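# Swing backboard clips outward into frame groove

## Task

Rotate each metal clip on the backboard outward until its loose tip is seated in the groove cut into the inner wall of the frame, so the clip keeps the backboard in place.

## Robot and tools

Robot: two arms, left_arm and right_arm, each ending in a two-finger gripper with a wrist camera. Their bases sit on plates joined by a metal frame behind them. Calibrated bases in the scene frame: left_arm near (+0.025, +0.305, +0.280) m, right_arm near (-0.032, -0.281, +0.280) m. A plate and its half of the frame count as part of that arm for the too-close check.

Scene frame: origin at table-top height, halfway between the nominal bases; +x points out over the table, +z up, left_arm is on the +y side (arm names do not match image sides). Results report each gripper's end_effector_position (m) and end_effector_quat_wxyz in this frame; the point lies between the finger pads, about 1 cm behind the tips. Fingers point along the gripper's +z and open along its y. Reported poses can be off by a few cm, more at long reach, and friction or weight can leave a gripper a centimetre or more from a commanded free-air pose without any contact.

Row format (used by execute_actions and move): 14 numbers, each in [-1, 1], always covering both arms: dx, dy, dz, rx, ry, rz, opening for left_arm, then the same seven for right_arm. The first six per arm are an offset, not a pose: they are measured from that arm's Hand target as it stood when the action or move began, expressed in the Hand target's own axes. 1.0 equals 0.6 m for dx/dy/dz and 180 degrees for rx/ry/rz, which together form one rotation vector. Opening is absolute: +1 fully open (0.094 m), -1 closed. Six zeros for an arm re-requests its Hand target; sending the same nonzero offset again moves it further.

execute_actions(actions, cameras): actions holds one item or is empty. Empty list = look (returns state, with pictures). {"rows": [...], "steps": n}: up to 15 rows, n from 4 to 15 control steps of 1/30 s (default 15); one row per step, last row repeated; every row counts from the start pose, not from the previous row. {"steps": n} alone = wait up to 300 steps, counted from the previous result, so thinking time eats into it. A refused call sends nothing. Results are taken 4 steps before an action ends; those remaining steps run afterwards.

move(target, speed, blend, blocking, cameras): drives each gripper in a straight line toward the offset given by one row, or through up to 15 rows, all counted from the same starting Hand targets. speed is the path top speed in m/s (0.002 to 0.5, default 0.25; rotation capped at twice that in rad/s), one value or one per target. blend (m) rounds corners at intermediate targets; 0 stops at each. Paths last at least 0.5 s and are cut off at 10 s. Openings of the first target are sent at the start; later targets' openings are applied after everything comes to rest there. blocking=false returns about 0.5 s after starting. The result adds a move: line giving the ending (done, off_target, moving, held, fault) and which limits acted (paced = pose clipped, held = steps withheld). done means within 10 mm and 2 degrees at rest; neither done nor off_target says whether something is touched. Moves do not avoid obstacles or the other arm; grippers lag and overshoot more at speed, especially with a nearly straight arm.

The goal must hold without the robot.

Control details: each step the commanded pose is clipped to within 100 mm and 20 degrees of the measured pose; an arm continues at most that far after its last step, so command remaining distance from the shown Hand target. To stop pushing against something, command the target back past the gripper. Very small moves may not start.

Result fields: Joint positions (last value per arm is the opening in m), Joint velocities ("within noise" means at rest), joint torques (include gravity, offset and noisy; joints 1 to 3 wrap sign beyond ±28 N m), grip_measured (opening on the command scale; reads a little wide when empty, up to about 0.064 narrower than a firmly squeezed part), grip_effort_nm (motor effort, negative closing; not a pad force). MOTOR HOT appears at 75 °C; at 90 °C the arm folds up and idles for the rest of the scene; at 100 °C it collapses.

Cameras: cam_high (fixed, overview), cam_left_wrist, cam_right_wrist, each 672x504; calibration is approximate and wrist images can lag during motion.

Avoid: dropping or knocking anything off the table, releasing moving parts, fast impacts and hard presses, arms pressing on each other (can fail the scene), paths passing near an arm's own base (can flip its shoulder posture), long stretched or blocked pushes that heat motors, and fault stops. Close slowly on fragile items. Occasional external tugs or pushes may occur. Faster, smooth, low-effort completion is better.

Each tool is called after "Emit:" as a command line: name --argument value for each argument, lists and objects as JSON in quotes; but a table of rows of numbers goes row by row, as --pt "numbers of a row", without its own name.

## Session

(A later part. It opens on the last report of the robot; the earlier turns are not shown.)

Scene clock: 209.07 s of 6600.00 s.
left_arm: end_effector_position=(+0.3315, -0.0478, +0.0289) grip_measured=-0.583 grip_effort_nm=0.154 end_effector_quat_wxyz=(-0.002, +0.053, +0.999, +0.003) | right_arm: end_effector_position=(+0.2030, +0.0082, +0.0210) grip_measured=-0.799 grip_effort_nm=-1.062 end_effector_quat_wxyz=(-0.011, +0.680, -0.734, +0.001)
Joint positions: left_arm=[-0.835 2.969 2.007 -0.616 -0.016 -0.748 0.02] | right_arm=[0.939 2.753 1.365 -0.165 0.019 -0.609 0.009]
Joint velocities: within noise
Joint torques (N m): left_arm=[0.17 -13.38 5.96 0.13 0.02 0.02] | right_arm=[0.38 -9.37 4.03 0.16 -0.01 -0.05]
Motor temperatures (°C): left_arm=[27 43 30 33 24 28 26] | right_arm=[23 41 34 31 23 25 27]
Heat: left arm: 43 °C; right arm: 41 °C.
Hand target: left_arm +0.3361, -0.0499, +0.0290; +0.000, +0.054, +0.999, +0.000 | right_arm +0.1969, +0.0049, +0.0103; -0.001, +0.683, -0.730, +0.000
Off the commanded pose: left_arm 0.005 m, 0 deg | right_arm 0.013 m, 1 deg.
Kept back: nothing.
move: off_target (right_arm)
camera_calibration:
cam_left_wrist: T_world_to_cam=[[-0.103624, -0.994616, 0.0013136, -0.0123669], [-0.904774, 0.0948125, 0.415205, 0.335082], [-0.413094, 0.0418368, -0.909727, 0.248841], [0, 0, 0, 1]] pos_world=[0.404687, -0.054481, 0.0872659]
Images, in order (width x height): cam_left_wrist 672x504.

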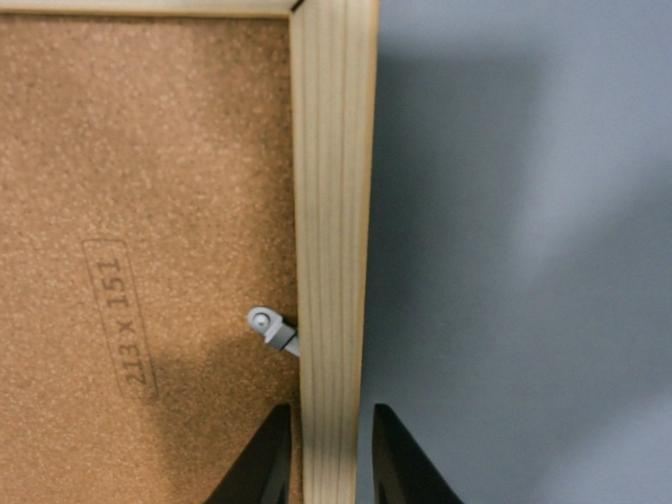

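Emit:
move --pt "0 0 0.025 0 0 0 -0.58 0 0 0 0 0 0 -0.9" --pt "0 0 0.025 0 0 0 -0.69 0 0 0 0 0 0 -0.9" --speed 0.08 --cameras '["cam_left_wrist"]'

Emit:
move --target '[-0.035,0,0,0,0,0,-0.69,0,0,0,0,0,0,-0.9]' --speed 0.06 --cameras '["cam_left_wrist"]'

Emit:
zoom_image --camera "cam_left_wrist" --region '[220, 330, 360, 435]'

Scene clock: 210.50 s of 6600.00 s.
left_arm: end_effector_position=(+0.3349, -0.0488, +0.0252) grip_measured=-0.687 grip_effort_nm=-0.120 end_effector_quat_wxyz=(-0.001, +0.052, +0.999, +0.005) | right_arm: end_effector_position=(+0.2030, +0.0080, +0.0210) grip_measured=-0.799 grip_effort_nm=-1.062 end_effector_quat_wxyz=(-0.010, +0.680, -0.734, +0.002)
Joint positions: left_arm=[-0.832 2.993 2.043 -0.63 -0.019 -0.748 0.015] | right_arm=[0.939 2.753 1.365 -0.166 0.02 -0.609 0.009]
Joint velocities: within noise
Joint torques (N m): left_arm=[0.01 -11.37 5.91 0.37 0.05 0.02] | right_arm=[0.38 -9.31 4.1 0.15 -0.05 -0.03]
Motor temperatures (°C): left_arm=[27 43 30 33 24 28 26] | right_arm=[23 41 34 31 23 25 27]
Heat: left arm: 43 °C; right arm: 41 °C.
Hand target: left_arm +0.3363, -0.0499, +0.0141; +0.000, +0.054, +0.999, +0.000 | right_arm +0.1968, +0.0048, +0.0103; +0.000, +0.683, -0.730, +0.000
Off the commanded pose: left_arm 0.011 m, 1 deg | right_arm 0.013 m, 1 deg.
Kept back: nothing.
move: off_target (left_arm, right_arm); target 2's new opening was sent with left_arm's hand 0.011 m and 0 deg from that target
camera_calibration:
cam_left_wrist: T_world_to_cam=[[-0.101763, -0.994807, -0.00201597, -0.0135453], [-0.905918, 0.0918328, 0.413375, 0.340034], [-0.411043, 0.0438926, -0.910559, 0.246334], [0, 0, 0, 1]] pos_world=[0.407918, -0.0555135, 0.0837125]
Images, in order (width x height): cam_left_wrist 672x504.

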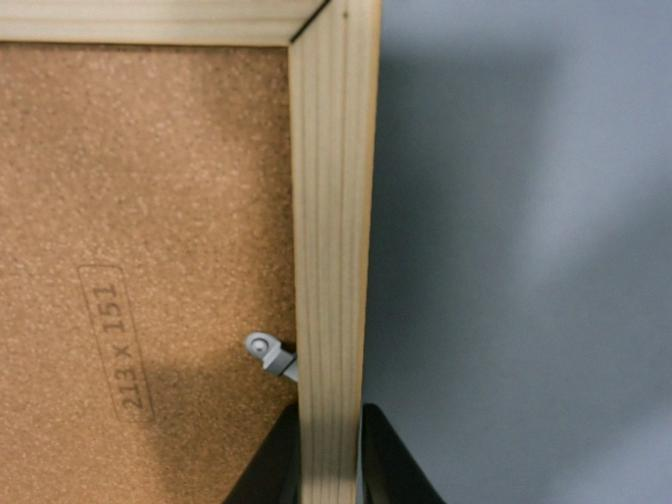

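Scene clock: 211.23 s of 6600.00 s.
left_arm: end_effector_position=(+0.3456, -0.0482, +0.0254) grip_measured=-0.687 grip_effort_nm=-0.120 end_effector_quat_wxyz=(-0.018, +0.053, +0.998, +0.011) | right_arm: end_effector_position=(+0.2030, +0.0080, +0.0210) grip_measured=-0.799 grip_effort_nm=-1.072 end_effector_quat_wxyz=(-0.010, +0.680, -0.734, +0.002)
Joint positions: left_arm=[-0.809 3.055 2.189 -0.746 -0.005 -0.723 0.015] | right_arm=[0.939 2.753 1.365 -0.166 0.02 -0.609 0.009]
Joint velocities: within noise
Joint torques (N m): left_arm=[0.46 -11.63 6.48 0.59 -0.1 0.02] | right_arm=[0.43 -9.36 4.21 0.12 -0.01 -0.09]
Motor temperatures (°C): left_arm=[27 43 30 33 24 28 26] | right_arm=[23 41 34 31 23 25 27]
Heat: left arm: 43 °C; right arm: 41 °C.
Hand target: left_arm +0.3570, -0.0522, +0.0141; +0.000, +0.054, +0.999, +0.000 | right_arm +0.1968, +0.0048, +0.0103; +0.000, +0.683, -0.730, +0.000
Off the commanded pose: left_arm 0.017 m, 2 deg | right_arm 0.013 m, 1 deg.
Kept back: nothing.
move: off_target (left_arm, right_arm)
camera_calibration:
cam_left_wrist: T_world_to_cam=[[-0.103634, -0.994529, -0.0130971, -0.0108676], [-0.891475, 0.0870404, 0.44463, 0.343595], [-0.441058, 0.0577547, -0.895618, 0.2616], [0, 0, 0, 1]] pos_world=[0.420561, -0.0558235, 0.0813789]
Images, in order (width x height): cam_left_wrist 672x504.

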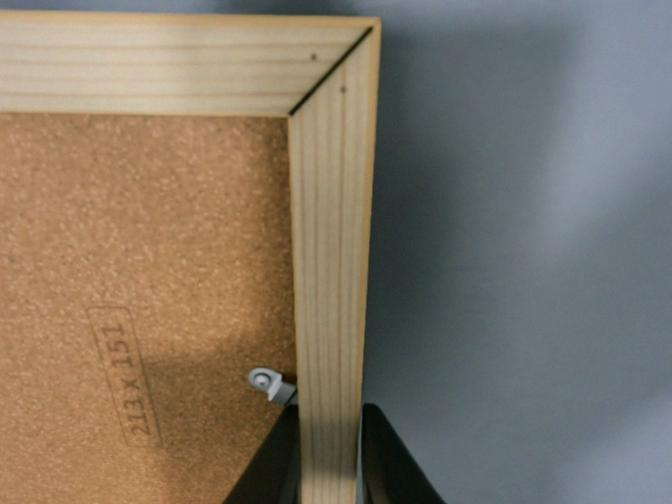

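Scaled by 3.600 from the camera's 672x504 image, which has a finer 960x720 frame.

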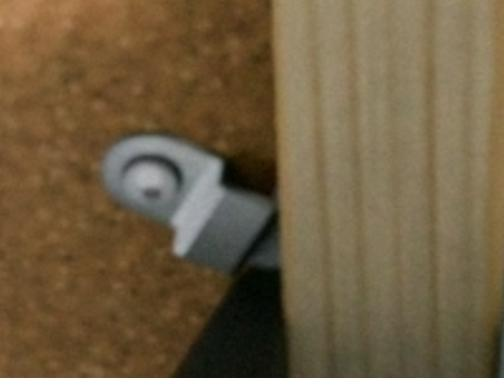

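Emit:
move --target '[-0.02,0,0,0,0,0,-0.69,0,0,0,0,0,0,-0.9]' --speed 0.06 --cameras '[]'

Emit:
move --target '[-0.01,0,0,0,0,0,-0.69,0,0,0,0,0,0,-0.9]' --speed 0.06 --cameras '["cam_left_wrist"]'

Emit:
zoom_image --camera "cam_left_wrist" --region '[220, 330, 360, 435]'

Scene clock: 212.17 s of 6600.00 s.
left_arm: end_effector_position=(+0.3481, -0.0484, +0.0257) grip_measured=-0.687 grip_effort_nm=-0.125 end_effector_quat_wxyz=(-0.032, +0.056, +0.998, +0.015) | right_arm: end_effector_position=(+0.2039, +0.0072, +0.0210) grip_measured=-0.799 grip_effort_nm=-1.062 end_effector_quat_wxyz=(-0.011, +0.679, -0.734, +0.005)
Joint positions: left_arm=[-0.801 3.098 2.285 -0.826 0.008 -0.708 0.015] | right_arm=[0.939 2.753 1.365 -0.166 0.026 -0.609 0.009]
Joint velocities: within noise
Joint torques (N m): left_arm=[1.05 -11.93 6.97 0.72 -0.25 0.04] | right_arm=[0.47 -9.54 4 0.17 -0.06 -0.07]
Motor temperatures (°C): left_arm=[27 43 30 33 24 28 26] | right_arm=[23 41 34 31 23 25 27]
Heat: left arm: 43 °C; right arm: 41 °C.
Hand target: left_arm +0.3689, -0.0536, +0.0141; +0.000, +0.054, +0.999, +0.000 | right_arm +0.1968, +0.0048, +0.0103; +0.000, +0.683, -0.730, +0.000
Off the commanded pose: left_arm 0.024 m, 4 deg | right_arm 0.013 m, 1 deg.
Kept back: nothing.
move: off_target (left_arm, right_arm)
No camera images: "cameras" was empty.

Scene clock: 212.87 s of 6600.00 s.
left_arm: end_effector_position=(+0.3485, -0.0483, +0.0258) grip_measured=-0.687 grip_effort_nm=-0.120 end_effector_quat_wxyz=(-0.036, +0.058, +0.998, +0.012) | right_arm: end_effector_position=(+0.2039, +0.0072, +0.0210) grip_measured=-0.799 grip_effort_nm=-1.067 end_effector_quat_wxyz=(-0.011, +0.679, -0.734, +0.005)
Joint positions: left_arm=[-0.796 3.102 2.295 -0.834 0.018 -0.701 0.015] | right_arm=[0.939 2.753 1.365 -0.166 0.026 -0.609 0.009]
Joint velocities: within noise
Joint torques (N m): left_arm=[1.33 -12.03 7.15 0.78 -0.35 0.06] | right_arm=[0.29 -9.37 4.04 0.15 -0.11 -0.11]
Motor temperatures (°C): left_arm=[27 43 31 33 24 28 26] | right_arm=[23 41 34 31 23 25 27]
Heat: left arm: 43 °C; right arm: 41 °C.
Hand target: left_arm +0.3749, -0.0542, +0.0141; +0.000, +0.054, +0.999, +0.000 | right_arm +0.1968, +0.0048, +0.0103; +0.000, +0.683, -0.730, +0.000
Off the commanded pose: left_arm 0.029 m, 4 deg | right_arm 0.013 m, 1 deg.
joint sent to its limit (left arm) — joint 2 (shoulder), upper limit.
Kept back: nothing.
move: off_target (left_arm, right_arm)
camera_calibration:
cam_left_wrist: T_world_to_cam=[[-0.112359, -0.993572, -0.0138006, -0.00764019], [-0.873837, 0.0921881, 0.477399, 0.339307], [-0.473058, 0.0656998, -0.878578, 0.274313], [0, 0, 0, 1]] pos_world=[0.425407, -0.0568935, 0.0789154]
Images, in order (width x height): cam_left_wrist 672x504.

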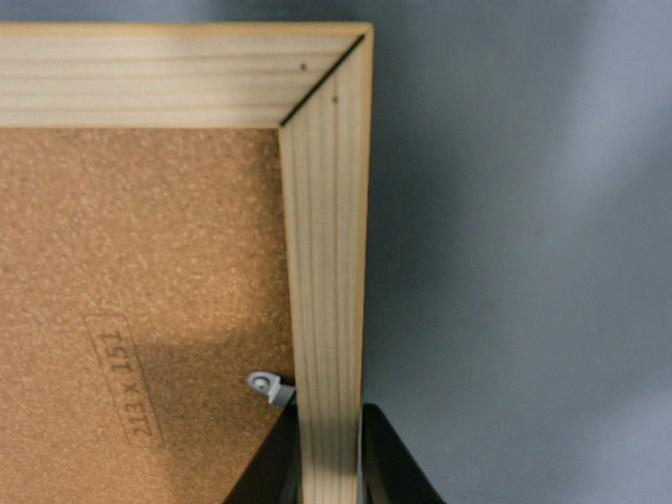

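Scaled by 3.600 from the camera's 672x504 image, which has a finer 960x720 frame.

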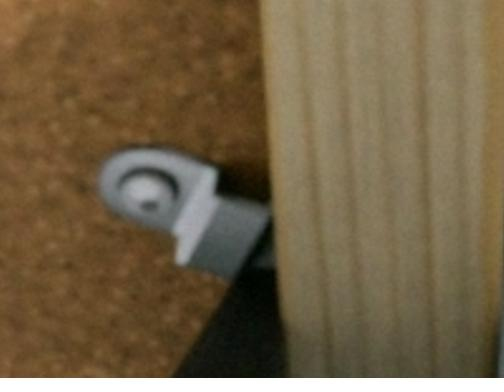

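Emit:
move --pt "0.02 0 -0.012 0 0 0 -0.69 0 0 0 0 0 0 -0.9" --pt "-0.012 0 -0.012 0 0 0 -0.69 0 0 0 0 0 0 -0.9" --speed 0.15 --cameras '["cam_left_wrist"]'

Emit:
zoom_image --camera "cam_left_wrist" --region '[220, 330, 360, 435]'

Scene clock: 215.77 s of 6600.00 s.
left_arm: end_effector_position=(+0.3532, -0.0475, +0.0264) grip_measured=-0.687 grip_effort_nm=-0.115 end_effector_quat_wxyz=(-0.037, +0.057, +0.998, +0.010) | right_arm: end_effector_position=(+0.2073, +0.0064, +0.0211) grip_measured=-0.799 grip_effort_nm=-1.067 end_effector_quat_wxyz=(-0.015, +0.679, -0.734, +0.013)
Joint positions: left_arm=[-0.787 3.113 2.321 -0.848 0.021 -0.692 0.015] | right_arm=[0.939 2.753 1.365 -0.16 0.044 -0.609 0.009]
Joint velocities: within noise
Joint torques (N m): left_arm=[1.28 -13.01 7.6 0.69 -0.39 0.04] | right_arm=[0.4 -9.37 4.1 0.12 -0.24 -0.07]
Motor temperatures (°C): left_arm=[27 43 31 33 24 28 26] | right_arm=[23 41 34 31 23 25 27]
Heat: left arm: 43 °C; right arm: 41 °C.
Hand target: left_arm +0.3820, -0.0550, +0.0213; +0.000, +0.054, +0.999, +0.000 | right_arm +0.1969, +0.0049, +0.0103; -0.001, +0.683, -0.730, +0.000
Off the commanded pose: left_arm 0.030 m, 4 deg | right_arm 0.015 m, 2 deg.
joint sent to its limit (left arm) — joint 2 (shoulder), upper limit.
Kept back: nothing.
move: off_target (left_arm, right_arm)
camera_calibration:
cam_left_wrist: T_world_to_cam=[[-0.111343, -0.993735, -0.00963305, -0.00673069], [-0.873088, 0.0931861, 0.478574, 0.342789], [-0.474679, 0.0616965, -0.877994, 0.277323], [0, 0, 0, 1]] pos_world=[0.430175, -0.0557416, 0.0793725]
Images, in order (width x height): cam_left_wrist 672x504.

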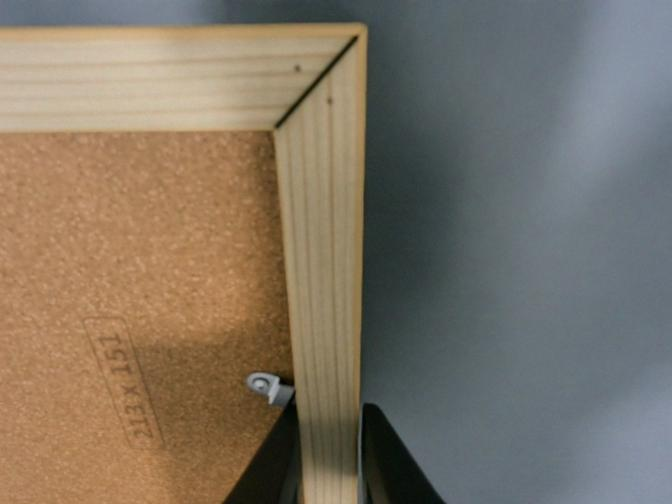

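Scaled by 3.600 from the camera's 672x504 image, which has a finer 960x720 frame.

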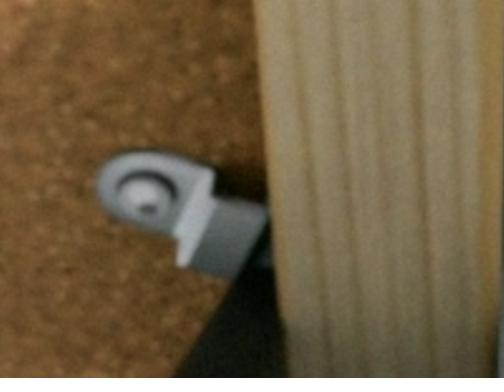

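Emit:
move --pt "0.06 0.0 0 0 0 0 -0.69 0 0 0 0 0 0 -0.9" --pt "0.06 0.0 -0.15 0 0 0 -0.69 0 0 0 0 0 0 -0.9" --pt "0.0185 0.216 -0.15 0 0 0.5 -0.69 0 0 0 0 0 0 -0.9" --speed '[0.15,0.25,0.35]' --blend 0.01 --cameras '["cam_left_wrist","cam_right_wrist","cam_high"]'

Scene clock: 219.80 s of 6600.00 s.
left_arm: end_effector_position=(+0.3788, +0.0786, +0.0998) grip_measured=-0.688 grip_effort_nm=-0.110 end_effector_quat_wxyz=(-0.016, +0.742, +0.670, -0.002) | right_arm: end_effector_position=(+0.2045, +0.0087, +0.0210) grip_measured=-0.799 grip_effort_nm=-1.067 end_effector_quat_wxyz=(-0.014, +0.680, -0.733, +0.003)
Joint positions: left_arm=[-0.552 2.629 1.603 -0.574 -0.018 1.099 0.015] | right_arm=[0.939 2.753 1.365 -0.16 0.024 -0.611 0.009]
Joint velocities: within noise
Joint torques (N m): left_arm=[-0.01 -16.03 2.89 0.25 0.04 0.02] | right_arm=[0.36 -9.36 4.15 0.11 -0.08 -0.06]
Motor temperatures (°C): left_arm=[27 44 31 33 24 28 26] | right_arm=[23 40 34 31 23 25 27]
Heat: left arm: 44 °C; right arm: 40 °C.
Hand target: left_arm +0.3851, +0.0752, +0.1112; +0.000, +0.744, +0.668, +0.000 | right_arm +0.1969, +0.0048, +0.0103; +0.000, +0.683, -0.730, +0.000
Off the commanded pose: left_arm 0.014 m, 2 deg | right_arm 0.014 m, 2 deg.
Kept back: nothing.
move: off_target (left_arm, right_arm)
camera_calibration:
cam_left_wrist: T_world_to_cam=[[-0.994617, 0.0980123, 0.0336361, 0.366571], [0.102942, 0.897423, 0.428993, -0.10979], [0.0118608, 0.430146, -0.902681, 0.135374], [0, 0, 0, 1]] pos_world=[0.374294, 0.0043688, 0.156969]
cam_right_wrist: T_world_to_cam=[[0.997319, -0.0704797, 0.0196959, -0.202729], [-0.0721557, -0.902201, 0.425238, 0.0506148], [-0.012201, -0.425519, -0.904867, 0.110729], [0, 0, 0, 1]] pos_world=[0.207188, 0.0784937, 0.0826645]

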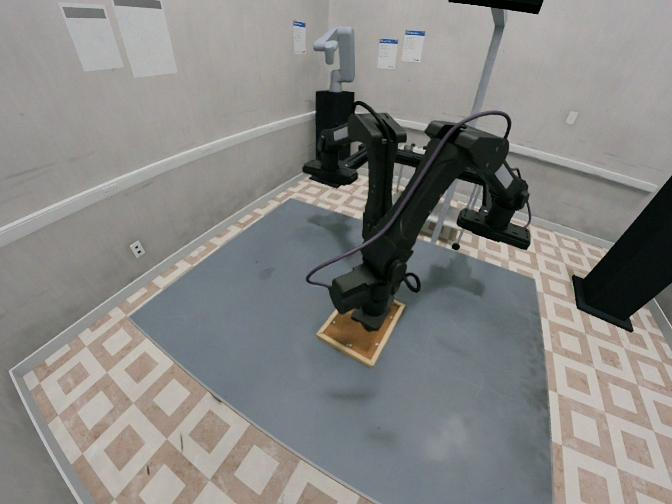

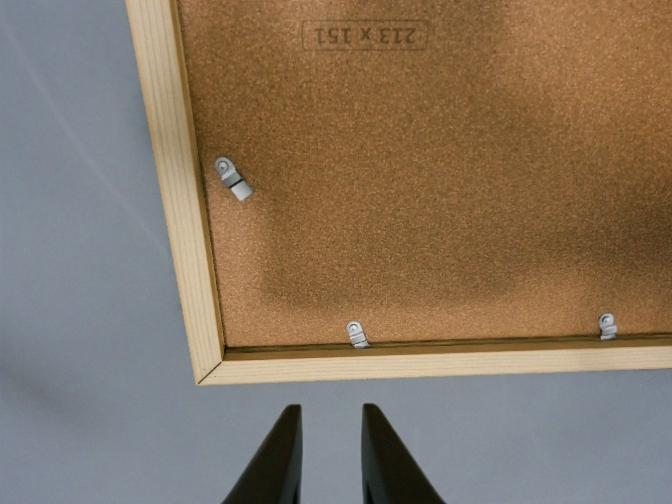

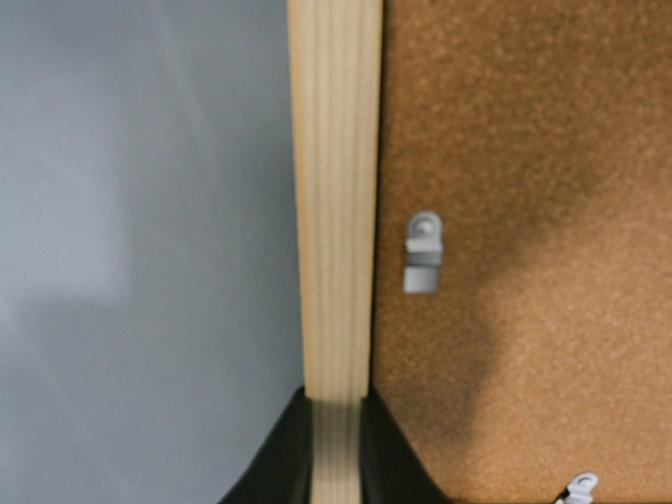

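Emit:
zoom_image --camera "cam_left_wrist" --region '[180, 130, 400, 370]'

Emit:
zoom_image --camera "cam_left_wrist" --region '[560, 290, 660, 360]'

Scaled by 2.100 from the camera's 672x504 image, which has a finer 960x720 frame.

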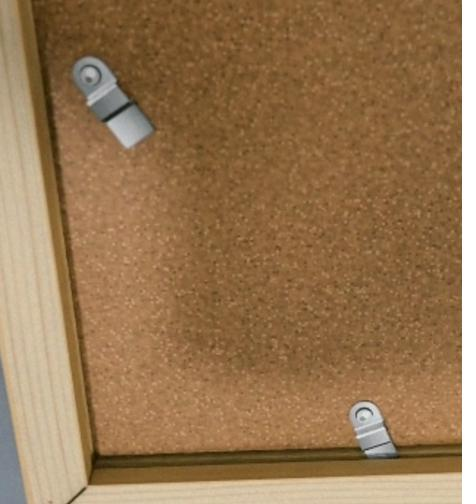

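Scaled by 5.040 from the camera's 672x504 image, which has a finer 960x720 frame.

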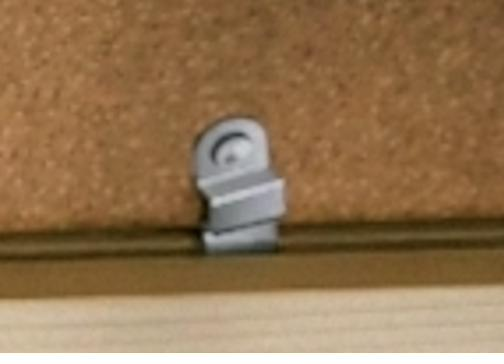

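Emit:
move --target '[-0.0425,0.0247,0.125,0,0,0,-1,0,0,0,0,0,0,-0.9]' --speed 0.2 --cameras '["cam_left_wrist"]'

Scene clock: 221.67 s of 6600.00 s.
left_arm: end_effector_position=(+0.3946, +0.0526, +0.0369) grip_measured=-0.986 grip_effort_nm=-0.706 end_effector_quat_wxyz=(-0.004, +0.746, +0.666, +0.001) | right_arm: end_effector_position=(+0.2045, +0.0087, +0.0210) grip_measured=-0.799 grip_effort_nm=-1.067 end_effector_quat_wxyz=(-0.014, +0.680, -0.733, +0.003)
Joint positions: left_arm=[-0.58 2.875 1.831 -0.533 -0.018 1.083 0.001] | right_arm=[0.939 2.753 1.365 -0.16 0.024 -0.611 0.009]
Joint velocities: within noise
Joint torques (N m): left_arm=[-0.49 -12.88 5.46 0.17 0.04 -0.1] | right_arm=[0.46 -9.37 4.15 0.09 -0.08 -0.03]
Motor temperatures (°C): left_arm=[27 44 30 33 24 28 26] | right_arm=[23 40 34 31 23 25 27]
Heat: left arm: 44 °C; right arm: 40 °C.
Hand target: left_arm +0.3970, +0.0481, +0.0363; +0.000, +0.744, +0.668, +0.000 | right_arm +0.1969, +0.0048, +0.0103; +0.000, +0.683, -0.730, +0.000
Off the commanded pose: left_arm 0.005 m, 1 deg | right_arm 0.014 m, 2 deg.
Kept back: nothing.
move: off_target (right_arm)
camera_calibration:
cam_left_wrist: T_world_to_cam=[[-0.993935, 0.109367, 0.0114939, 0.386871], [0.104098, 0.902015, 0.418965, -0.0614111], [0.0354535, 0.417621, -0.90793, 0.0811667], [0, 0, 0, 1]] pos_world=[0.38804, -0.0208143, 0.0949761]
Images, in order (width x height): cam_left_wrist 672x504.

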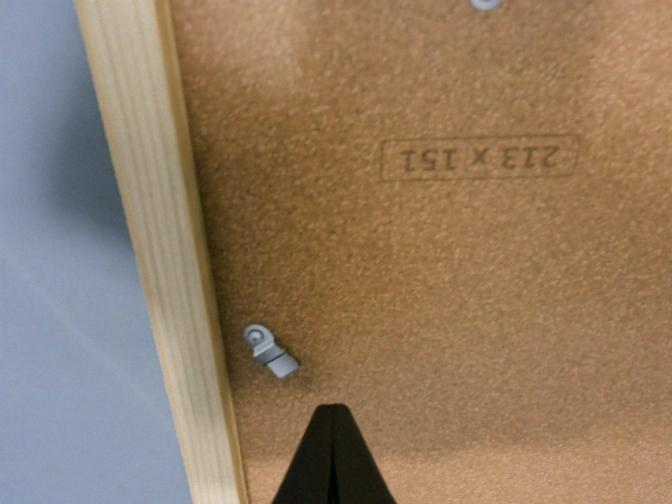

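Emit:
move --pt "-0.006 -0.001 0.012 0 0 0 -1 0 0 0 0 0 0 -0.9" --pt "-0.006 -0.001 0.034 0 0 0 -1 0 0 0 0 0 0 -0.9" --speed 0.08 --cameras '["cam_left_wrist"]'

Scene clock: 222.67 s of 6600.00 s.
left_arm: end_effector_position=(+0.3988, +0.0470, +0.0252) grip_measured=-0.986 grip_effort_nm=-0.711 end_effector_quat_wxyz=(+0.001, +0.745, +0.667, +0.003) | right_arm: end_effector_position=(+0.2045, +0.0087, +0.0210) grip_measured=-0.799 grip_effort_nm=-1.062 end_effector_quat_wxyz=(-0.014, +0.680, -0.733, +0.003)
Joint positions: left_arm=[-0.585 2.923 1.884 -0.526 -0.018 1.076 0.001] | right_arm=[0.939 2.753 1.365 -0.16 0.024 -0.611 0.009]
Joint velocities: within noise
Joint torques (N m): left_arm=[-0.65 -11.34 5.3 0.28 0.04 -0.11] | right_arm=[0.35 -9.39 4.21 0.12 -0.06 -0.04]
Motor temperatures (°C): left_arm=[27 44 30 33 24 28 26] | right_arm=[23 40 34 31 23 25 27]
Heat: left arm: 44 °C; right arm: 40 °C.
Hand target: left_arm +0.3961, +0.0446, +0.0159; +0.000, +0.744, +0.668, +0.000 | right_arm +0.1969, +0.0048, +0.0103; +0.000, +0.683, -0.730, +0.000
Off the commanded pose: left_arm 0.010 m, 0 deg | right_arm 0.014 m, 2 deg.
Kept back: nothing.
move: off_target (right_arm)
camera_calibration:
cam_left_wrist: T_world_to_cam=[[-0.994259, 0.106984, 0.00167144, 0.392317], [0.0980645, 0.904895, 0.414184, -0.0494957], [0.0427985, 0.41197, -0.910192, 0.0701369], [0, 0, 0, 1]] pos_world=[0.391917, -0.0260775, 0.0836826]
Images, in order (width x height): cam_left_wrist 672x504.

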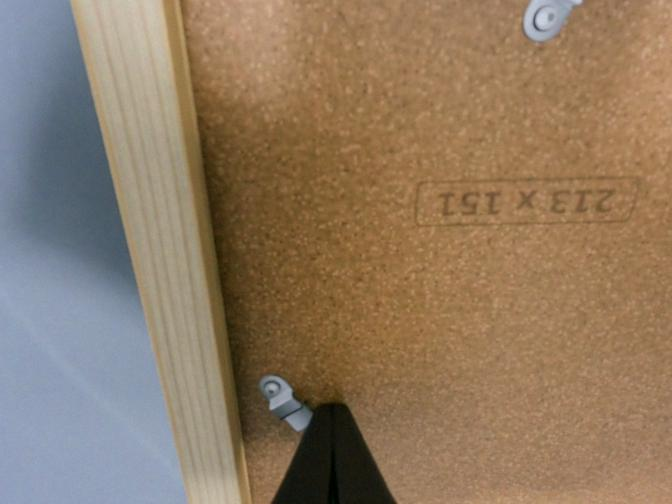

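Emit:
move --pt "0.012 0.005 0.003 0 0 0 -1 0 0 0 0 0 0 -0.9" --pt "0.012 0.028 0.003 0 0 0 -1 0 0 0 0 0 0 -0.9" --speed 0.06 --cameras '["cam_left_wrist"]'

Scene clock: 223.70 s of 6600.00 s.
left_arm: end_effector_position=(+0.4091, +0.0502, +0.0250) grip_measured=-0.986 grip_effort_nm=-0.706 end_effector_quat_wxyz=(-0.007, +0.744, +0.669, -0.002) | right_arm: end_effector_position=(+0.2045, +0.0087, +0.0210) grip_measured=-0.799 grip_effort_nm=-1.067 end_effector_quat_wxyz=(-0.014, +0.680, -0.733, +0.003)
Joint positions: left_arm=[-0.565 2.961 1.975 -0.597 -0.014 1.092 0.001] | right_arm=[0.939 2.753 1.365 -0.16 0.024 -0.612 0.009]
Joint velocities: within noise
Joint torques (N m): left_arm=[0.13 -11.19 5.83 0.41 0 0.02] | right_arm=[0.32 -9.5 4.15 0.1 -0.07 -0.07]
Motor temperatures (°C): left_arm=[27 44 30 33 24 28 26] | right_arm=[23 40 34 31 23 25 27]
Heat: left arm: 44 °C; right arm: 40 °C.
Hand target: left_arm +0.4135, +0.0500, +0.0140; +0.000, +0.744, +0.668, +0.000 | right_arm +0.1969, +0.0048, +0.0103; +0.000, +0.683, -0.730, +0.000
Off the commanded pose: left_arm 0.012 m, 1 deg | right_arm 0.014 m, 2 deg.
Kept back: nothing.
move: off_target (left_arm, right_arm)
camera_calibration:
cam_left_wrist: T_world_to_cam=[[-0.994485, 0.102962, 0.0199397, 0.40202], [0.101837, 0.90263, 0.418195, -0.054855], [0.02506, 0.41792, -0.908138, 0.0750012], [0, 0, 0, 1]] pos_world=[0.40351, -0.0232235, 0.0830354]
Images, in order (width x height): cam_left_wrist 672x504.

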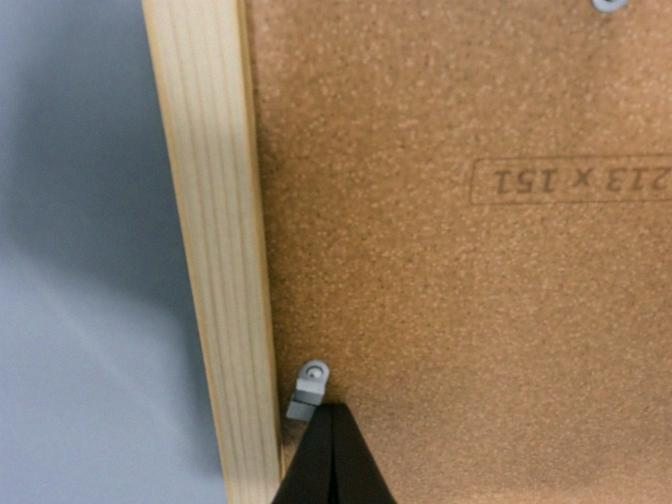

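Emit:
move --pt "0 0.02 0.0 0 0 0 -1 0 0 0 0 0 0 -0.9" --speed 0.06 --cameras '["cam_left_wrist"]'

Scene clock: 224.63 s of 6600.00 s.
left_arm: end_effector_position=(+0.4170, +0.0493, +0.0252) grip_measured=-0.986 grip_effort_nm=-0.701 end_effector_quat_wxyz=(-0.013, +0.745, +0.667, -0.005) | right_arm: end_effector_position=(+0.2047, +0.0089, +0.0210) grip_measured=-0.799 grip_effort_nm=-1.067 end_effector_quat_wxyz=(-0.014, +0.680, -0.733, +0.003)
Joint positions: left_arm=[-0.556 2.999 2.066 -0.663 -0.011 1.103 0.001] | right_arm=[0.939 2.753 1.365 -0.158 0.024 -0.612 0.009]
Joint velocities: within noise
Joint torques (N m): left_arm=[0.44 -11.3 6.17 0.5 -0.02 0.04] | right_arm=[0.58 -9.52 4.1 0.1 -0.07 -0.06]
Motor temperatures (°C): left_arm=[27 44 31 33 24 28 26] | right_arm=[23 40 34 31 23 25 27]
Heat: left arm: 44 °C; right arm: 40 °C.
Hand target: left_arm +0.4255, +0.0487, +0.0141; +0.000, +0.744, +0.668, +0.000 | right_arm +0.1968, +0.0048, +0.0103; +0.000, +0.683, -0.730, +0.000
Off the commanded pose: left_arm 0.014 m, 2 deg | right_arm 0.014 m, 2 deg.
Kept back: nothing.
move: off_target (left_arm, right_arm)
camera_calibration:
cam_left_wrist: T_world_to_cam=[[-0.993859, 0.105607, 0.0330401, 0.409239], [0.109662, 0.900115, 0.421625, -0.058114], [0.0147865, 0.422659, -0.906168, 0.0794776], [0, 0, 0, 1]] pos_world=[0.411924, -0.024501, 0.0830011]
Images, in order (width x height): cam_left_wrist 672x504.

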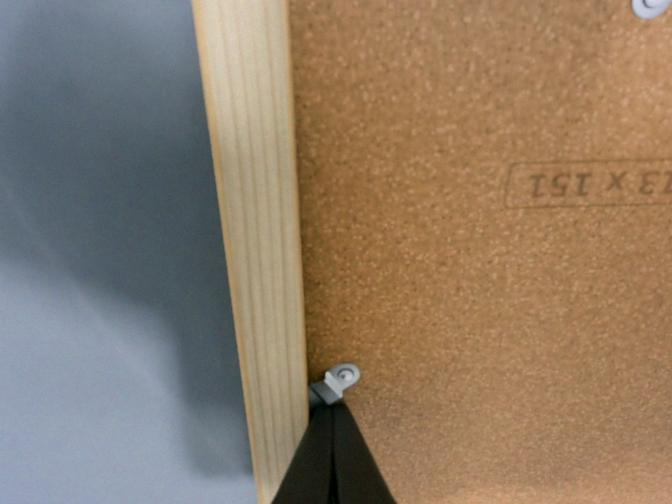

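Emit:
move --pt "-0.035 0.0 0.0 0 0 0 -1 0 0 0 0 0 0 -0.9" --speed 0.06 --cameras '["cam_left_wrist"]'

Emit:
zoom_image --camera "cam_left_wrist" --region '[280, 330, 420, 435]'

Scene clock: 225.60 s of 6600.00 s.
left_arm: end_effector_position=(+0.4177, +0.0393, +0.0255) grip_measured=-0.986 grip_effort_nm=-0.701 end_effector_quat_wxyz=(-0.021, +0.745, +0.667, -0.001) | right_arm: end_effector_position=(+0.2051, +0.0092, +0.0211) grip_measured=-0.799 grip_effort_nm=-1.067 end_effector_quat_wxyz=(-0.015, +0.678, -0.735, +0.003)
Joint positions: left_arm=[-0.577 3.039 2.159 -0.731 -0.022 1.082 0.001] | right_arm=[0.939 2.753 1.365 -0.157 0.025 -0.606 0.009]
Joint velocities: within noise
Joint torques (N m): left_arm=[-0.96 -11.54 6.46 0.59 0.1 -0.1] | right_arm=[0.49 -9.44 4.16 0.13 -0.09 -0.09]
Motor temperatures (°C): left_arm=[27 44 31 33 24 28 26] | right_arm=[23 40 34 31 23 25 27]
Heat: left arm: 44 °C; right arm: 40 °C.
Hand target: left_arm +0.4232, +0.0279, +0.0140; +0.000, +0.744, +0.668, +0.000 | right_arm +0.1969, +0.0048, +0.0103; -0.001, +0.683, -0.730, +0.000
Off the commanded pose: left_arm 0.017 m, 2 deg | right_arm 0.014 m, 2 deg.
Kept back: nothing.
move: off_target (left_arm, right_arm)
camera_calibration:
cam_left_wrist: T_world_to_cam=[[-0.993617, 0.105556, 0.0397983, 0.410735], [0.112314, 0.892588, 0.436661, -0.050498], [0.0105688, 0.438343, -0.898746, 0.0848894], [0, 0, 0, 1]] pos_world=[0.412888, -0.0354925, 0.0819979]
Images, in order (width x height): cam_left_wrist 672x504.

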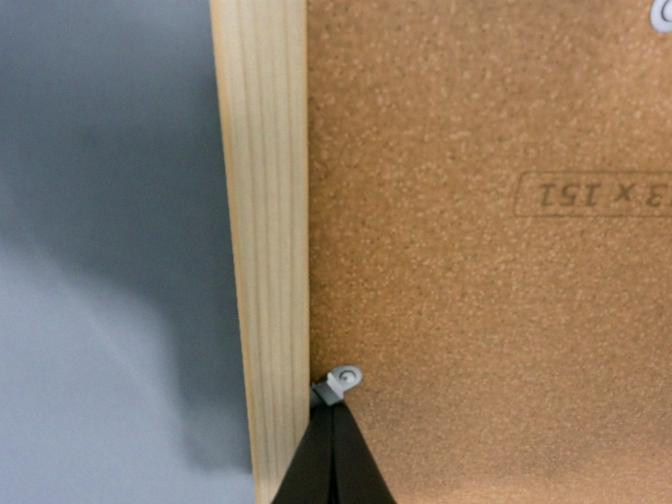

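Scaled by 3.600 from the camera's 672x504 image, which has a finer 960x720 frame.

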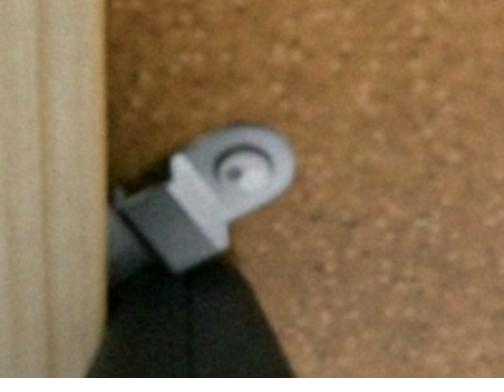

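Emit:
move --pt "0.055 -0.01 0 0 0 0 -1 0 0 0 0 0 0 -0.9" --pt "0.055 0.0 -0.07 0 0 0 -0.58 0 0 0 0 0 0 -0.9" --speed 0.12 --cameras '["cam_left_wrist"]'

Scene clock: 227.47 s of 6600.00 s.
left_arm: end_effector_position=(+0.4255, +0.0604, +0.0459) grip_measured=-0.583 grip_effort_nm=0.164 end_effector_quat_wxyz=(+0.000, +0.742, +0.670, -0.001) | right_arm: end_effector_position=(+0.2051, +0.0092, +0.0211) grip_measured=-0.799 grip_effort_nm=-1.077 end_effector_quat_wxyz=(-0.015, +0.678, -0.735, +0.003)
Joint positions: left_arm=[-0.527 2.912 1.972 -0.628 -0.012 1.126 0.02] | right_arm=[0.939 2.753 1.365 -0.157 0.025 -0.606 0.009]
Joint velocities: within noise
Joint torques (N m): left_arm=[-0.1 -16.77 3.38 0.07 -0.03 0.02] | right_arm=[0.35 -9.46 4.04 0.11 -0.07 -0.1]
Motor temperatures (°C): left_arm=[27 44 30 33 24 28 26] | right_arm=[23 40 34 31 23 25 27]
Heat: left arm: 44 °C; right arm: 40 °C.
Hand target: left_arm +0.4269, +0.0607, +0.0561; +0.000, +0.744, +0.668, +0.000 | right_arm +0.1969, +0.0048, +0.0103; -0.001, +0.683, -0.730, +0.000
Off the commanded pose: left_arm 0.010 m, 0 deg | right_arm 0.014 m, 2 deg.
Kept back: nothing.
move: off_target (right_arm)
camera_calibration:
cam_left_wrist: T_world_to_cam=[[-0.995002, 0.0994757, 0.00868045, 0.417885], [0.0942375, 0.906741, 0.411023, -0.0710832], [0.0330159, 0.409787, -0.911584, 0.086604], [0, 0, 0, 1]] pos_world=[0.419636, -0.0126045, 0.104536]
Images, in order (width x height): cam_left_wrist 672x504.

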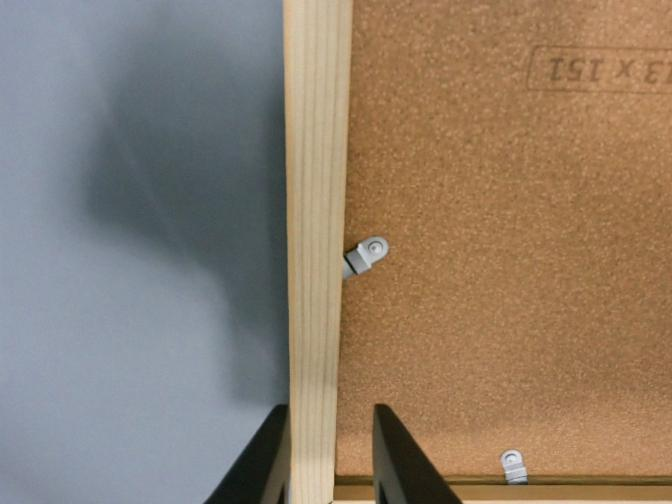

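Emit:
move --pt "-0.0175 0.0086 0.0 0 0 0 -0.58 0 0 0 0 0 0 -0.9" --pt "-0.0175 0.0086 0.045 0 0 0 -0.58 0 0 0 0 0 0 -0.9" --speed 0.12 --cameras '["cam_left_wrist"]'

Scene clock: 228.93 s of 6600.00 s.
left_arm: end_effector_position=(+0.4287, +0.0532, +0.0305) grip_measured=-0.583 grip_effort_nm=0.154 end_effector_quat_wxyz=(-0.002, +0.745, +0.667, -0.001) | right_arm: end_effector_position=(+0.2049, +0.0089, +0.0210) grip_measured=-0.799 grip_effort_nm=-1.062 end_effector_quat_wxyz=(-0.014, +0.678, -0.735, +0.004)
Joint positions: left_arm=[-0.537 2.989 2.071 -0.655 -0.014 1.125 0.02] | right_arm=[0.939 2.753 1.365 -0.158 0.025 -0.606 0.009]
Joint velocities: within noise
Joint torques (N m): left_arm=[-0.51 -13.23 6.13 0.15 0 -0.11] | right_arm=[0.42 -9.44 4.11 0.07 -0.1 -0.13]
Motor temperatures (°C): left_arm=[27 45 30 33 24 28 26] | right_arm=[23 40 34 30 23 25 27]
Heat: left arm: 45 °C; right arm: 40 °C.
Hand target: left_arm +0.4308, +0.0496, +0.0291; +0.000, +0.744, +0.668, +0.000 | right_arm +0.1969, +0.0048, +0.0103; -0.001, +0.683, -0.730, +0.000
Off the commanded pose: left_arm 0.004 m, 0 deg | right_arm 0.014 m, 2 deg.
Kept back: nothing.
move: off_target (right_arm)
camera_calibration:
cam_left_wrist: T_world_to_cam=[[-0.99406, 0.108225, 0.0115315, 0.420951], [0.10326, 0.904327, 0.414162, -0.0624496], [0.0343943, 0.412892, -0.91013, 0.0746047], [0, 0, 0, 1]] pos_world=[0.422333, -0.0198861, 0.08891]
Images, in order (width x height): cam_left_wrist 672x504.

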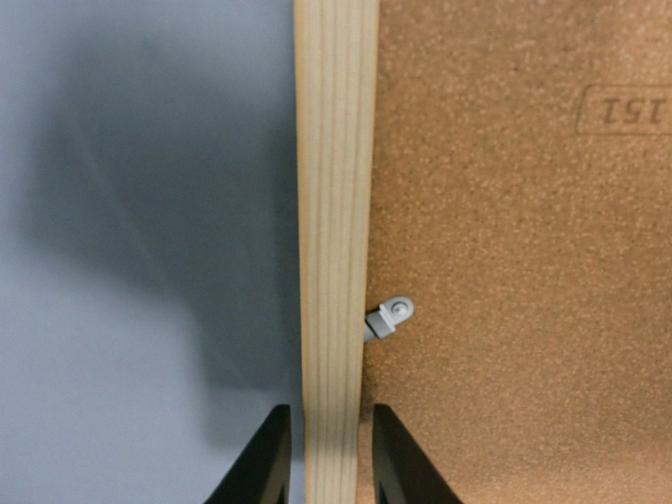

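Aligned; descend, close on the rail and push.

Emit:
move --pt "0 0 0.022 0 0 0 -0.58 0 0 0 0 0 0 -0.9" --pt "0 0 0.022 0 0 0 -0.69 0 0 0 0 0 0 -0.9" --speed 0.08 --cameras '["cam_left_wrist"]'

Emit:
move --target '[-0.04,0,0,0,0,0,-0.69,0,0,0,0,0,0,-0.9]' --speed 0.06 --cameras '["cam_left_wrist"]'

Emit:
zoom_image --camera "cam_left_wrist" --region '[320, 330, 460, 435]'

Scene clock: 230.37 s of 6600.00 s.
left_arm: end_effector_position=(+0.4301, +0.0520, +0.0253) grip_measured=-0.687 grip_effort_nm=-0.120 end_effector_quat_wxyz=(-0.003, +0.745, +0.667, -0.001) | right_arm: end_effector_position=(+0.2049, +0.0089, +0.0210) grip_measured=-0.799 grip_effort_nm=-1.067 end_effector_quat_wxyz=(-0.014, +0.678, -0.735, +0.004)
Joint positions: left_arm=[-0.537 3.015 2.105 -0.664 -0.012 1.125 0.015] | right_arm=[0.939 2.753 1.365 -0.158 0.025 -0.606 0.009]
Joint velocities: within noise
Joint torques (N m): left_arm=[-0.46 -11.79 6.16 0.31 -0.02 -0.1] | right_arm=[0.51 -9.5 4.14 0.07 -0.08 -0.08]
Motor temperatures (°C): left_arm=[27 45 31 33 24 28 26] | right_arm=[23 40 34 30 23 25 27]
Heat: left arm: 45 °C; right arm: 40 °C.
Hand target: left_arm +0.4308, +0.0497, +0.0159; +0.000, +0.744, +0.668, +0.000 | right_arm +0.1969, +0.0049, +0.0103; -0.001, +0.683, -0.730, +0.000
Off the commanded pose: left_arm 0.010 m, 0 deg | right_arm 0.014 m, 2 deg.
Kept back: nothing.
move: off_target (right_arm)
camera_calibration:
cam_left_wrist: T_world_to_cam=[[-0.994037, 0.10824, 0.0132241, 0.422469], [0.104002, 0.904612, 0.413353, -0.0596175], [0.0327787, 0.412263, -0.910475, 0.0710999], [0, 0, 0, 1]] pos_world=[0.42382, -0.0211092, 0.083791]
Images, in order (width x height): cam_left_wrist 672x504.

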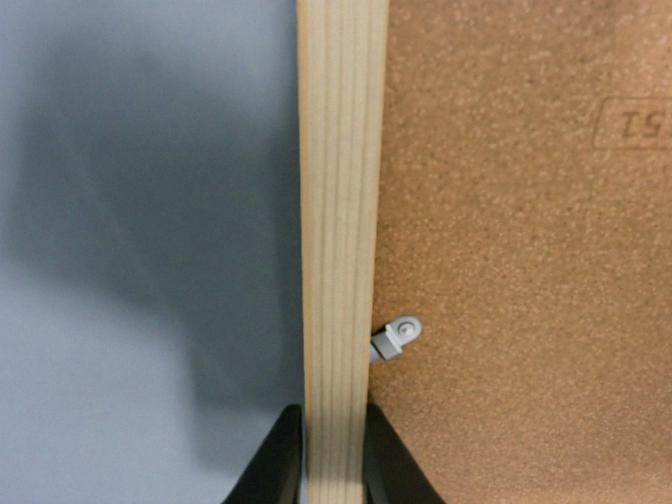

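Scene clock: 231.13 s of 6600.00 s.
left_arm: end_effector_position=(+0.4287, +0.0356, +0.0256) grip_measured=-0.687 grip_effort_nm=-0.120 end_effector_quat_wxyz=(-0.011, +0.745, +0.667, +0.007) | right_arm: end_effector_position=(+0.2047, +0.0087, +0.0210) grip_measured=-0.799 grip_effort_nm=-1.067 end_effector_quat_wxyz=(-0.014, +0.677, -0.736, +0.004)
Joint positions: left_arm=[-0.574 3.063 2.215 -0.74 -0.032 1.086 0.015] | right_arm=[0.939 2.753 1.365 -0.159 0.025 -0.602 0.009]
Joint velocities: within noise
Joint torques (N m): left_arm=[-1.03 -11.93 6.42 0.4 0.19 -0.13] | right_arm=[0.4 -9.46 3.89 0.11 -0.02 -0.13]
Motor temperatures (°C): left_arm=[27 44 31 33 24 28 26] | right_arm=[23 40 34 30 23 25 27]
Heat: left arm: 44 °C; right arm: 40 °C.
Hand target: left_arm +0.4282, +0.0258, +0.0159; +0.000, +0.744, +0.668, +0.000 | right_arm +0.1969, +0.0048, +0.0103; -0.001, +0.683, -0.730, +0.000
Off the commanded pose: left_arm 0.014 m, 2 deg | right_arm 0.014 m, 2 deg.
Kept back: nothing.
move: off_target (left_arm, right_arm)
camera_calibration:
cam_left_wrist: T_world_to_cam=[[-0.994209, 0.106427, 0.0149208, 0.422881], [0.102306, 0.894776, 0.434636, -0.0442992], [0.0329065, 0.433646, -0.900482, 0.0771155], [0, 0, 0, 1]] pos_world=[0.422427, -0.0388091, 0.0823855]
Images, in order (width x height): cam_left_wrist 672x504.

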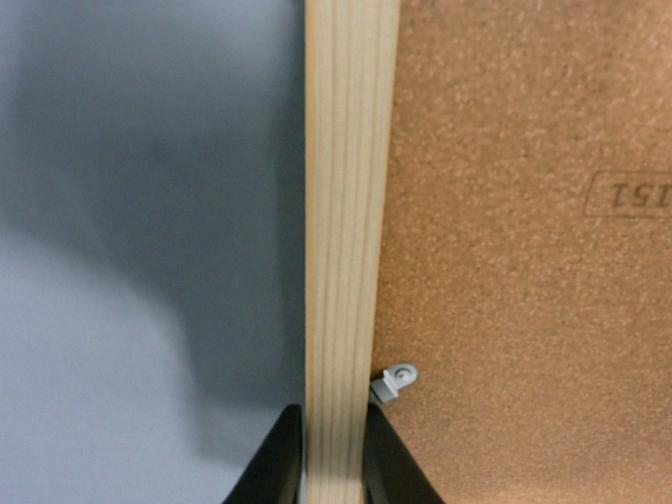

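Scaled by 3.600 from the camera's 672x504 image, which has a finer 960x720 frame.

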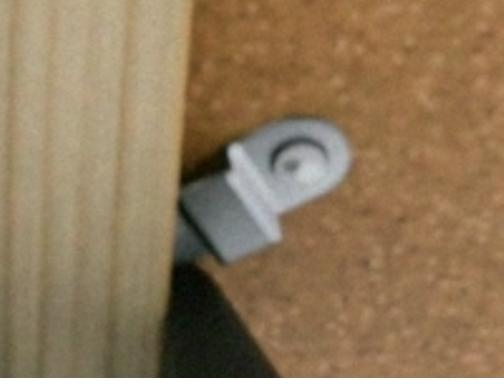

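Emit:
move --target '[-0.03,0,0,0,0,0,-0.69,0,0,0,0,0,0,-0.9]' --speed 0.06 --cameras '["cam_left_wrist"]'

Emit:
zoom_image --camera "cam_left_wrist" --region '[320, 330, 460, 435]'

Scene clock: 232.13 s of 6600.00 s.
left_arm: end_effector_position=(+0.4285, +0.0251, +0.0260) grip_measured=-0.687 grip_effort_nm=-0.120 end_effector_quat_wxyz=(-0.016, +0.743, +0.669, +0.014) | right_arm: end_effector_position=(+0.2040, +0.0078, +0.0210) grip_measured=-0.799 grip_effort_nm=-1.067 end_effector_quat_wxyz=(-0.012, +0.672, -0.741, +0.004)
Joint positions: left_arm=[-0.598 3.102 2.303 -0.796 -0.048 1.056 0.015] | right_arm=[0.939 2.753 1.365 -0.163 0.025 -0.588 0.009]
Joint velocities: within noise
Joint torques (N m): left_arm=[-1.65 -12.07 6.74 0.48 0.34 -0.15] | right_arm=[0.4 -9.46 4.14 0.17 -0.08 -0.3]
Motor temperatures (°C): left_arm=[27 44 31 33 24 28 26] | right_arm=[23 40 34 30 23 25 27]
Heat: left arm: 44 °C; right arm: 40 °C.
Hand target: left_arm +0.4263, +0.0079, +0.0159; +0.000, +0.744, +0.668, +0.000 | right_arm +0.1969, +0.0049, +0.0103; +0.001, -0.683, +0.730, +0.000
Off the commanded pose: left_arm 0.020 m, 2 deg | right_arm 0.013 m, 2 deg.
joint sent to its limit (left arm) — joint 2 (shoulder), upper limit.
Kept back: nothing.
move: off_target (left_arm, right_arm)
camera_calibration:
cam_left_wrist: T_world_to_cam=[[-0.994927, 0.099822, 0.0124512, 0.424333], [0.0947219, 0.887956, 0.45007, -0.0319924], [0.0338707, 0.448966, -0.892907, 0.0810248], [0, 0, 0, 1]] pos_world=[0.422467, -0.0503273, 0.0814629]
Images, in order (width x height): cam_left_wrist 672x504.

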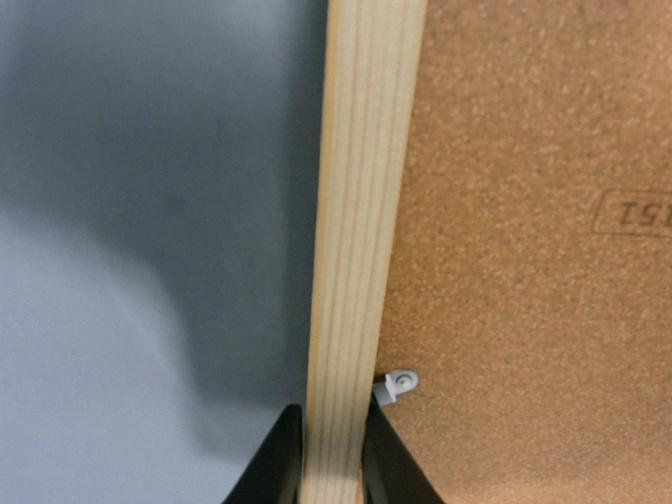

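Scaled by 3.600 from the camera's 672x504 image, which has a finer 960x720 frame.

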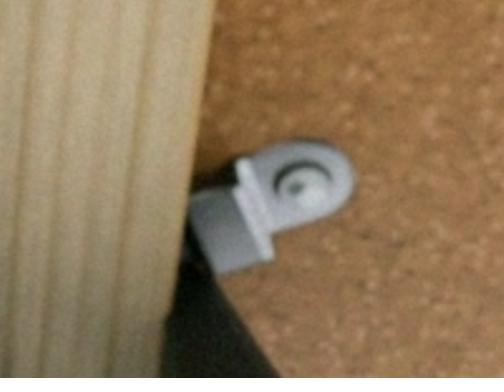

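Emit:
move --target '[-0.025,0,-0.01,0,0,0,-0.69,0,0,0,0,0,0,-0.9]' --speed 0.06 --cameras '["cam_left_wrist"]'

Emit:
zoom_image --camera "cam_left_wrist" --region '[320, 330, 460, 435]'

Scene clock: 233.10 s of 6600.00 s.
left_arm: end_effector_position=(+0.4261, +0.0152, +0.0266) grip_measured=-0.687 grip_effort_nm=-0.115 end_effector_quat_wxyz=(-0.013, +0.742, +0.670, +0.019) | right_arm: end_effector_position=(+0.2018, +0.0051, +0.0210) grip_measured=-0.798 grip_effort_nm=-1.072 end_effector_quat_wxyz=(-0.005, +0.667, -0.745, +0.005)
Joint positions: left_arm=[-0.62 3.112 2.328 -0.804 -0.056 1.031 0.015] | right_arm=[0.939 2.753 1.365 -0.178 0.025 -0.576 0.009]
Joint velocities: within noise
Joint torques (N m): left_arm=[-1.98 -13.05 7.04 0.43 0.45 -0.14] | right_arm=[0.54 -9.46 3.92 0.23 -0.08 -0.4]
Motor temperatures (°C): left_arm=[27 44 31 33 24 28 26] | right_arm=[23 40 34 30 23 25 27]
Heat: left arm: 44 °C; right arm: 40 °C.
Hand target: left_arm +0.4245, -0.0071, +0.0219; +0.000, +0.744, +0.668, +0.000 | right_arm +0.1969, +0.0049, +0.0103; +0.001, -0.683, +0.730, +0.000
Off the commanded pose: left_arm 0.023 m, 3 deg | right_arm 0.012 m, 3 deg.
joint sent to its limit (left arm) — joint 2 (shoulder), upper limit.
Kept back: nothing.
move: off_target (left_arm, right_arm)
camera_calibration:
cam_left_wrist: T_world_to_cam=[[-0.995259, 0.0972595, 0.000952184, 0.423462], [0.0871233, 0.887097, 0.453286, -0.0200334], [0.0432417, 0.451219, -0.891365, 0.0819992], [0, 0, 0, 1]] pos_world=[0.419654, -0.0604138, 0.0817688]
Images, in order (width x height): cam_left_wrist 672x504.

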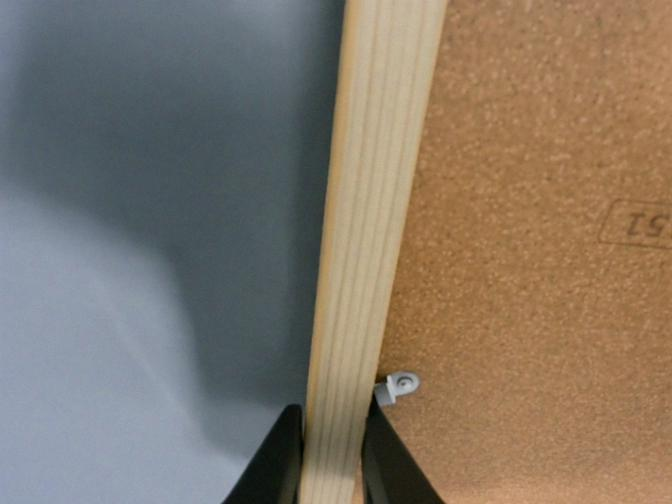

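Scaled by 3.600 from the camera's 672x504 image, which has a finer 960x720 frame.

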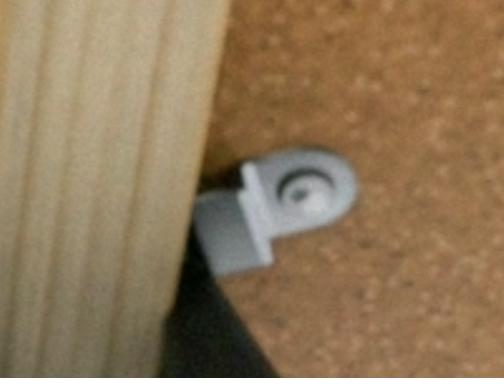

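Emit:
move --pt "0.07 0 0 0 0 0 -0.69 0 0 0 0 0 0 -0.9" --pt "0.07 0.0 -0.09 0 0 0 -0.69 0 0 0 0 0 0 -0.9" --pt "0.016 -0.069 -0.09 0 0 -0.472 -0.69 0 0 0 0 0 0 -0.9" --speed '[0.15,0.2,0.4]' --cameras '["cam_left_wrist"]'

Scene clock: 237.57 s of 6600.00 s.
left_arm: end_effector_position=(+0.3778, +0.0150, +0.0621) grip_measured=-0.687 grip_effort_nm=-0.110 end_effector_quat_wxyz=(-0.016, +0.101, +0.995, +0.010) | right_arm: end_effector_position=(+0.2006, +0.0061, +0.0210) grip_measured=-0.798 grip_effort_nm=-1.067 end_effector_quat_wxyz=(-0.004, +0.678, -0.735, +0.001)
Joint positions: left_arm=[-0.667 2.855 1.917 -0.669 -0.012 -0.486 0.015] | right_arm=[0.939 2.753 1.365 -0.178 0.016 -0.606 0.009]
Joint velocities: within noise
Joint torques (N m): left_arm=[-0.64 -17.5 3.25 0.25 -0.01 -0.11] | right_arm=[0.44 -9.35 3.96 0.24 0 -0.09]
Motor temperatures (°C): left_arm=[27 46 30 33 24 28 26] | right_arm=[23 40 34 30 23 25 27]
Heat: left arm: 46 °C; right arm: 40 °C.
Hand target: left_arm +0.3844, +0.0070, +0.0759; +0.000, +0.098, +0.995, +0.000 | right_arm +0.1969, +0.0049, +0.0103; -0.001, +0.683, -0.730, +0.000
Off the commanded pose: left_arm 0.017 m, 2 deg | right_arm 0.011 m, 1 deg.
Kept back: nothing.
move: off_target (left_arm, right_arm)
camera_calibration:
cam_left_wrist: T_world_to_cam=[[-0.197528, -0.980254, -0.00922236, 0.090817], [-0.87971, 0.173101, 0.442885, 0.344864], [-0.432543, 0.0955953, -0.896531, 0.301228], [0, 0, 0, 1]] pos_world=[0.451613, 0.00053141, 0.118162]
Images, in order (width x height): cam_left_wrist 672x504.

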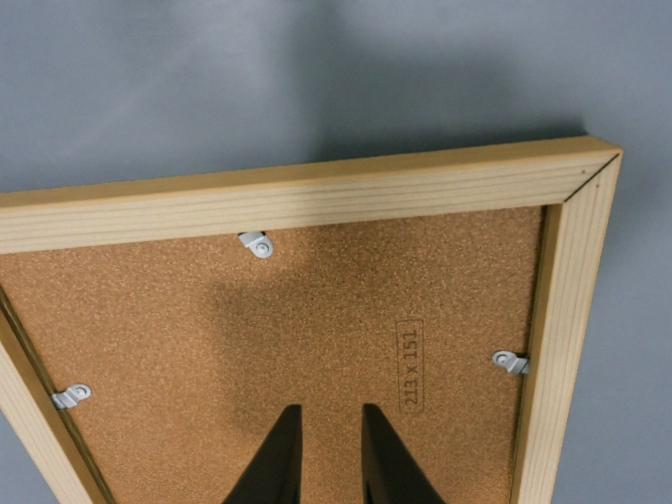

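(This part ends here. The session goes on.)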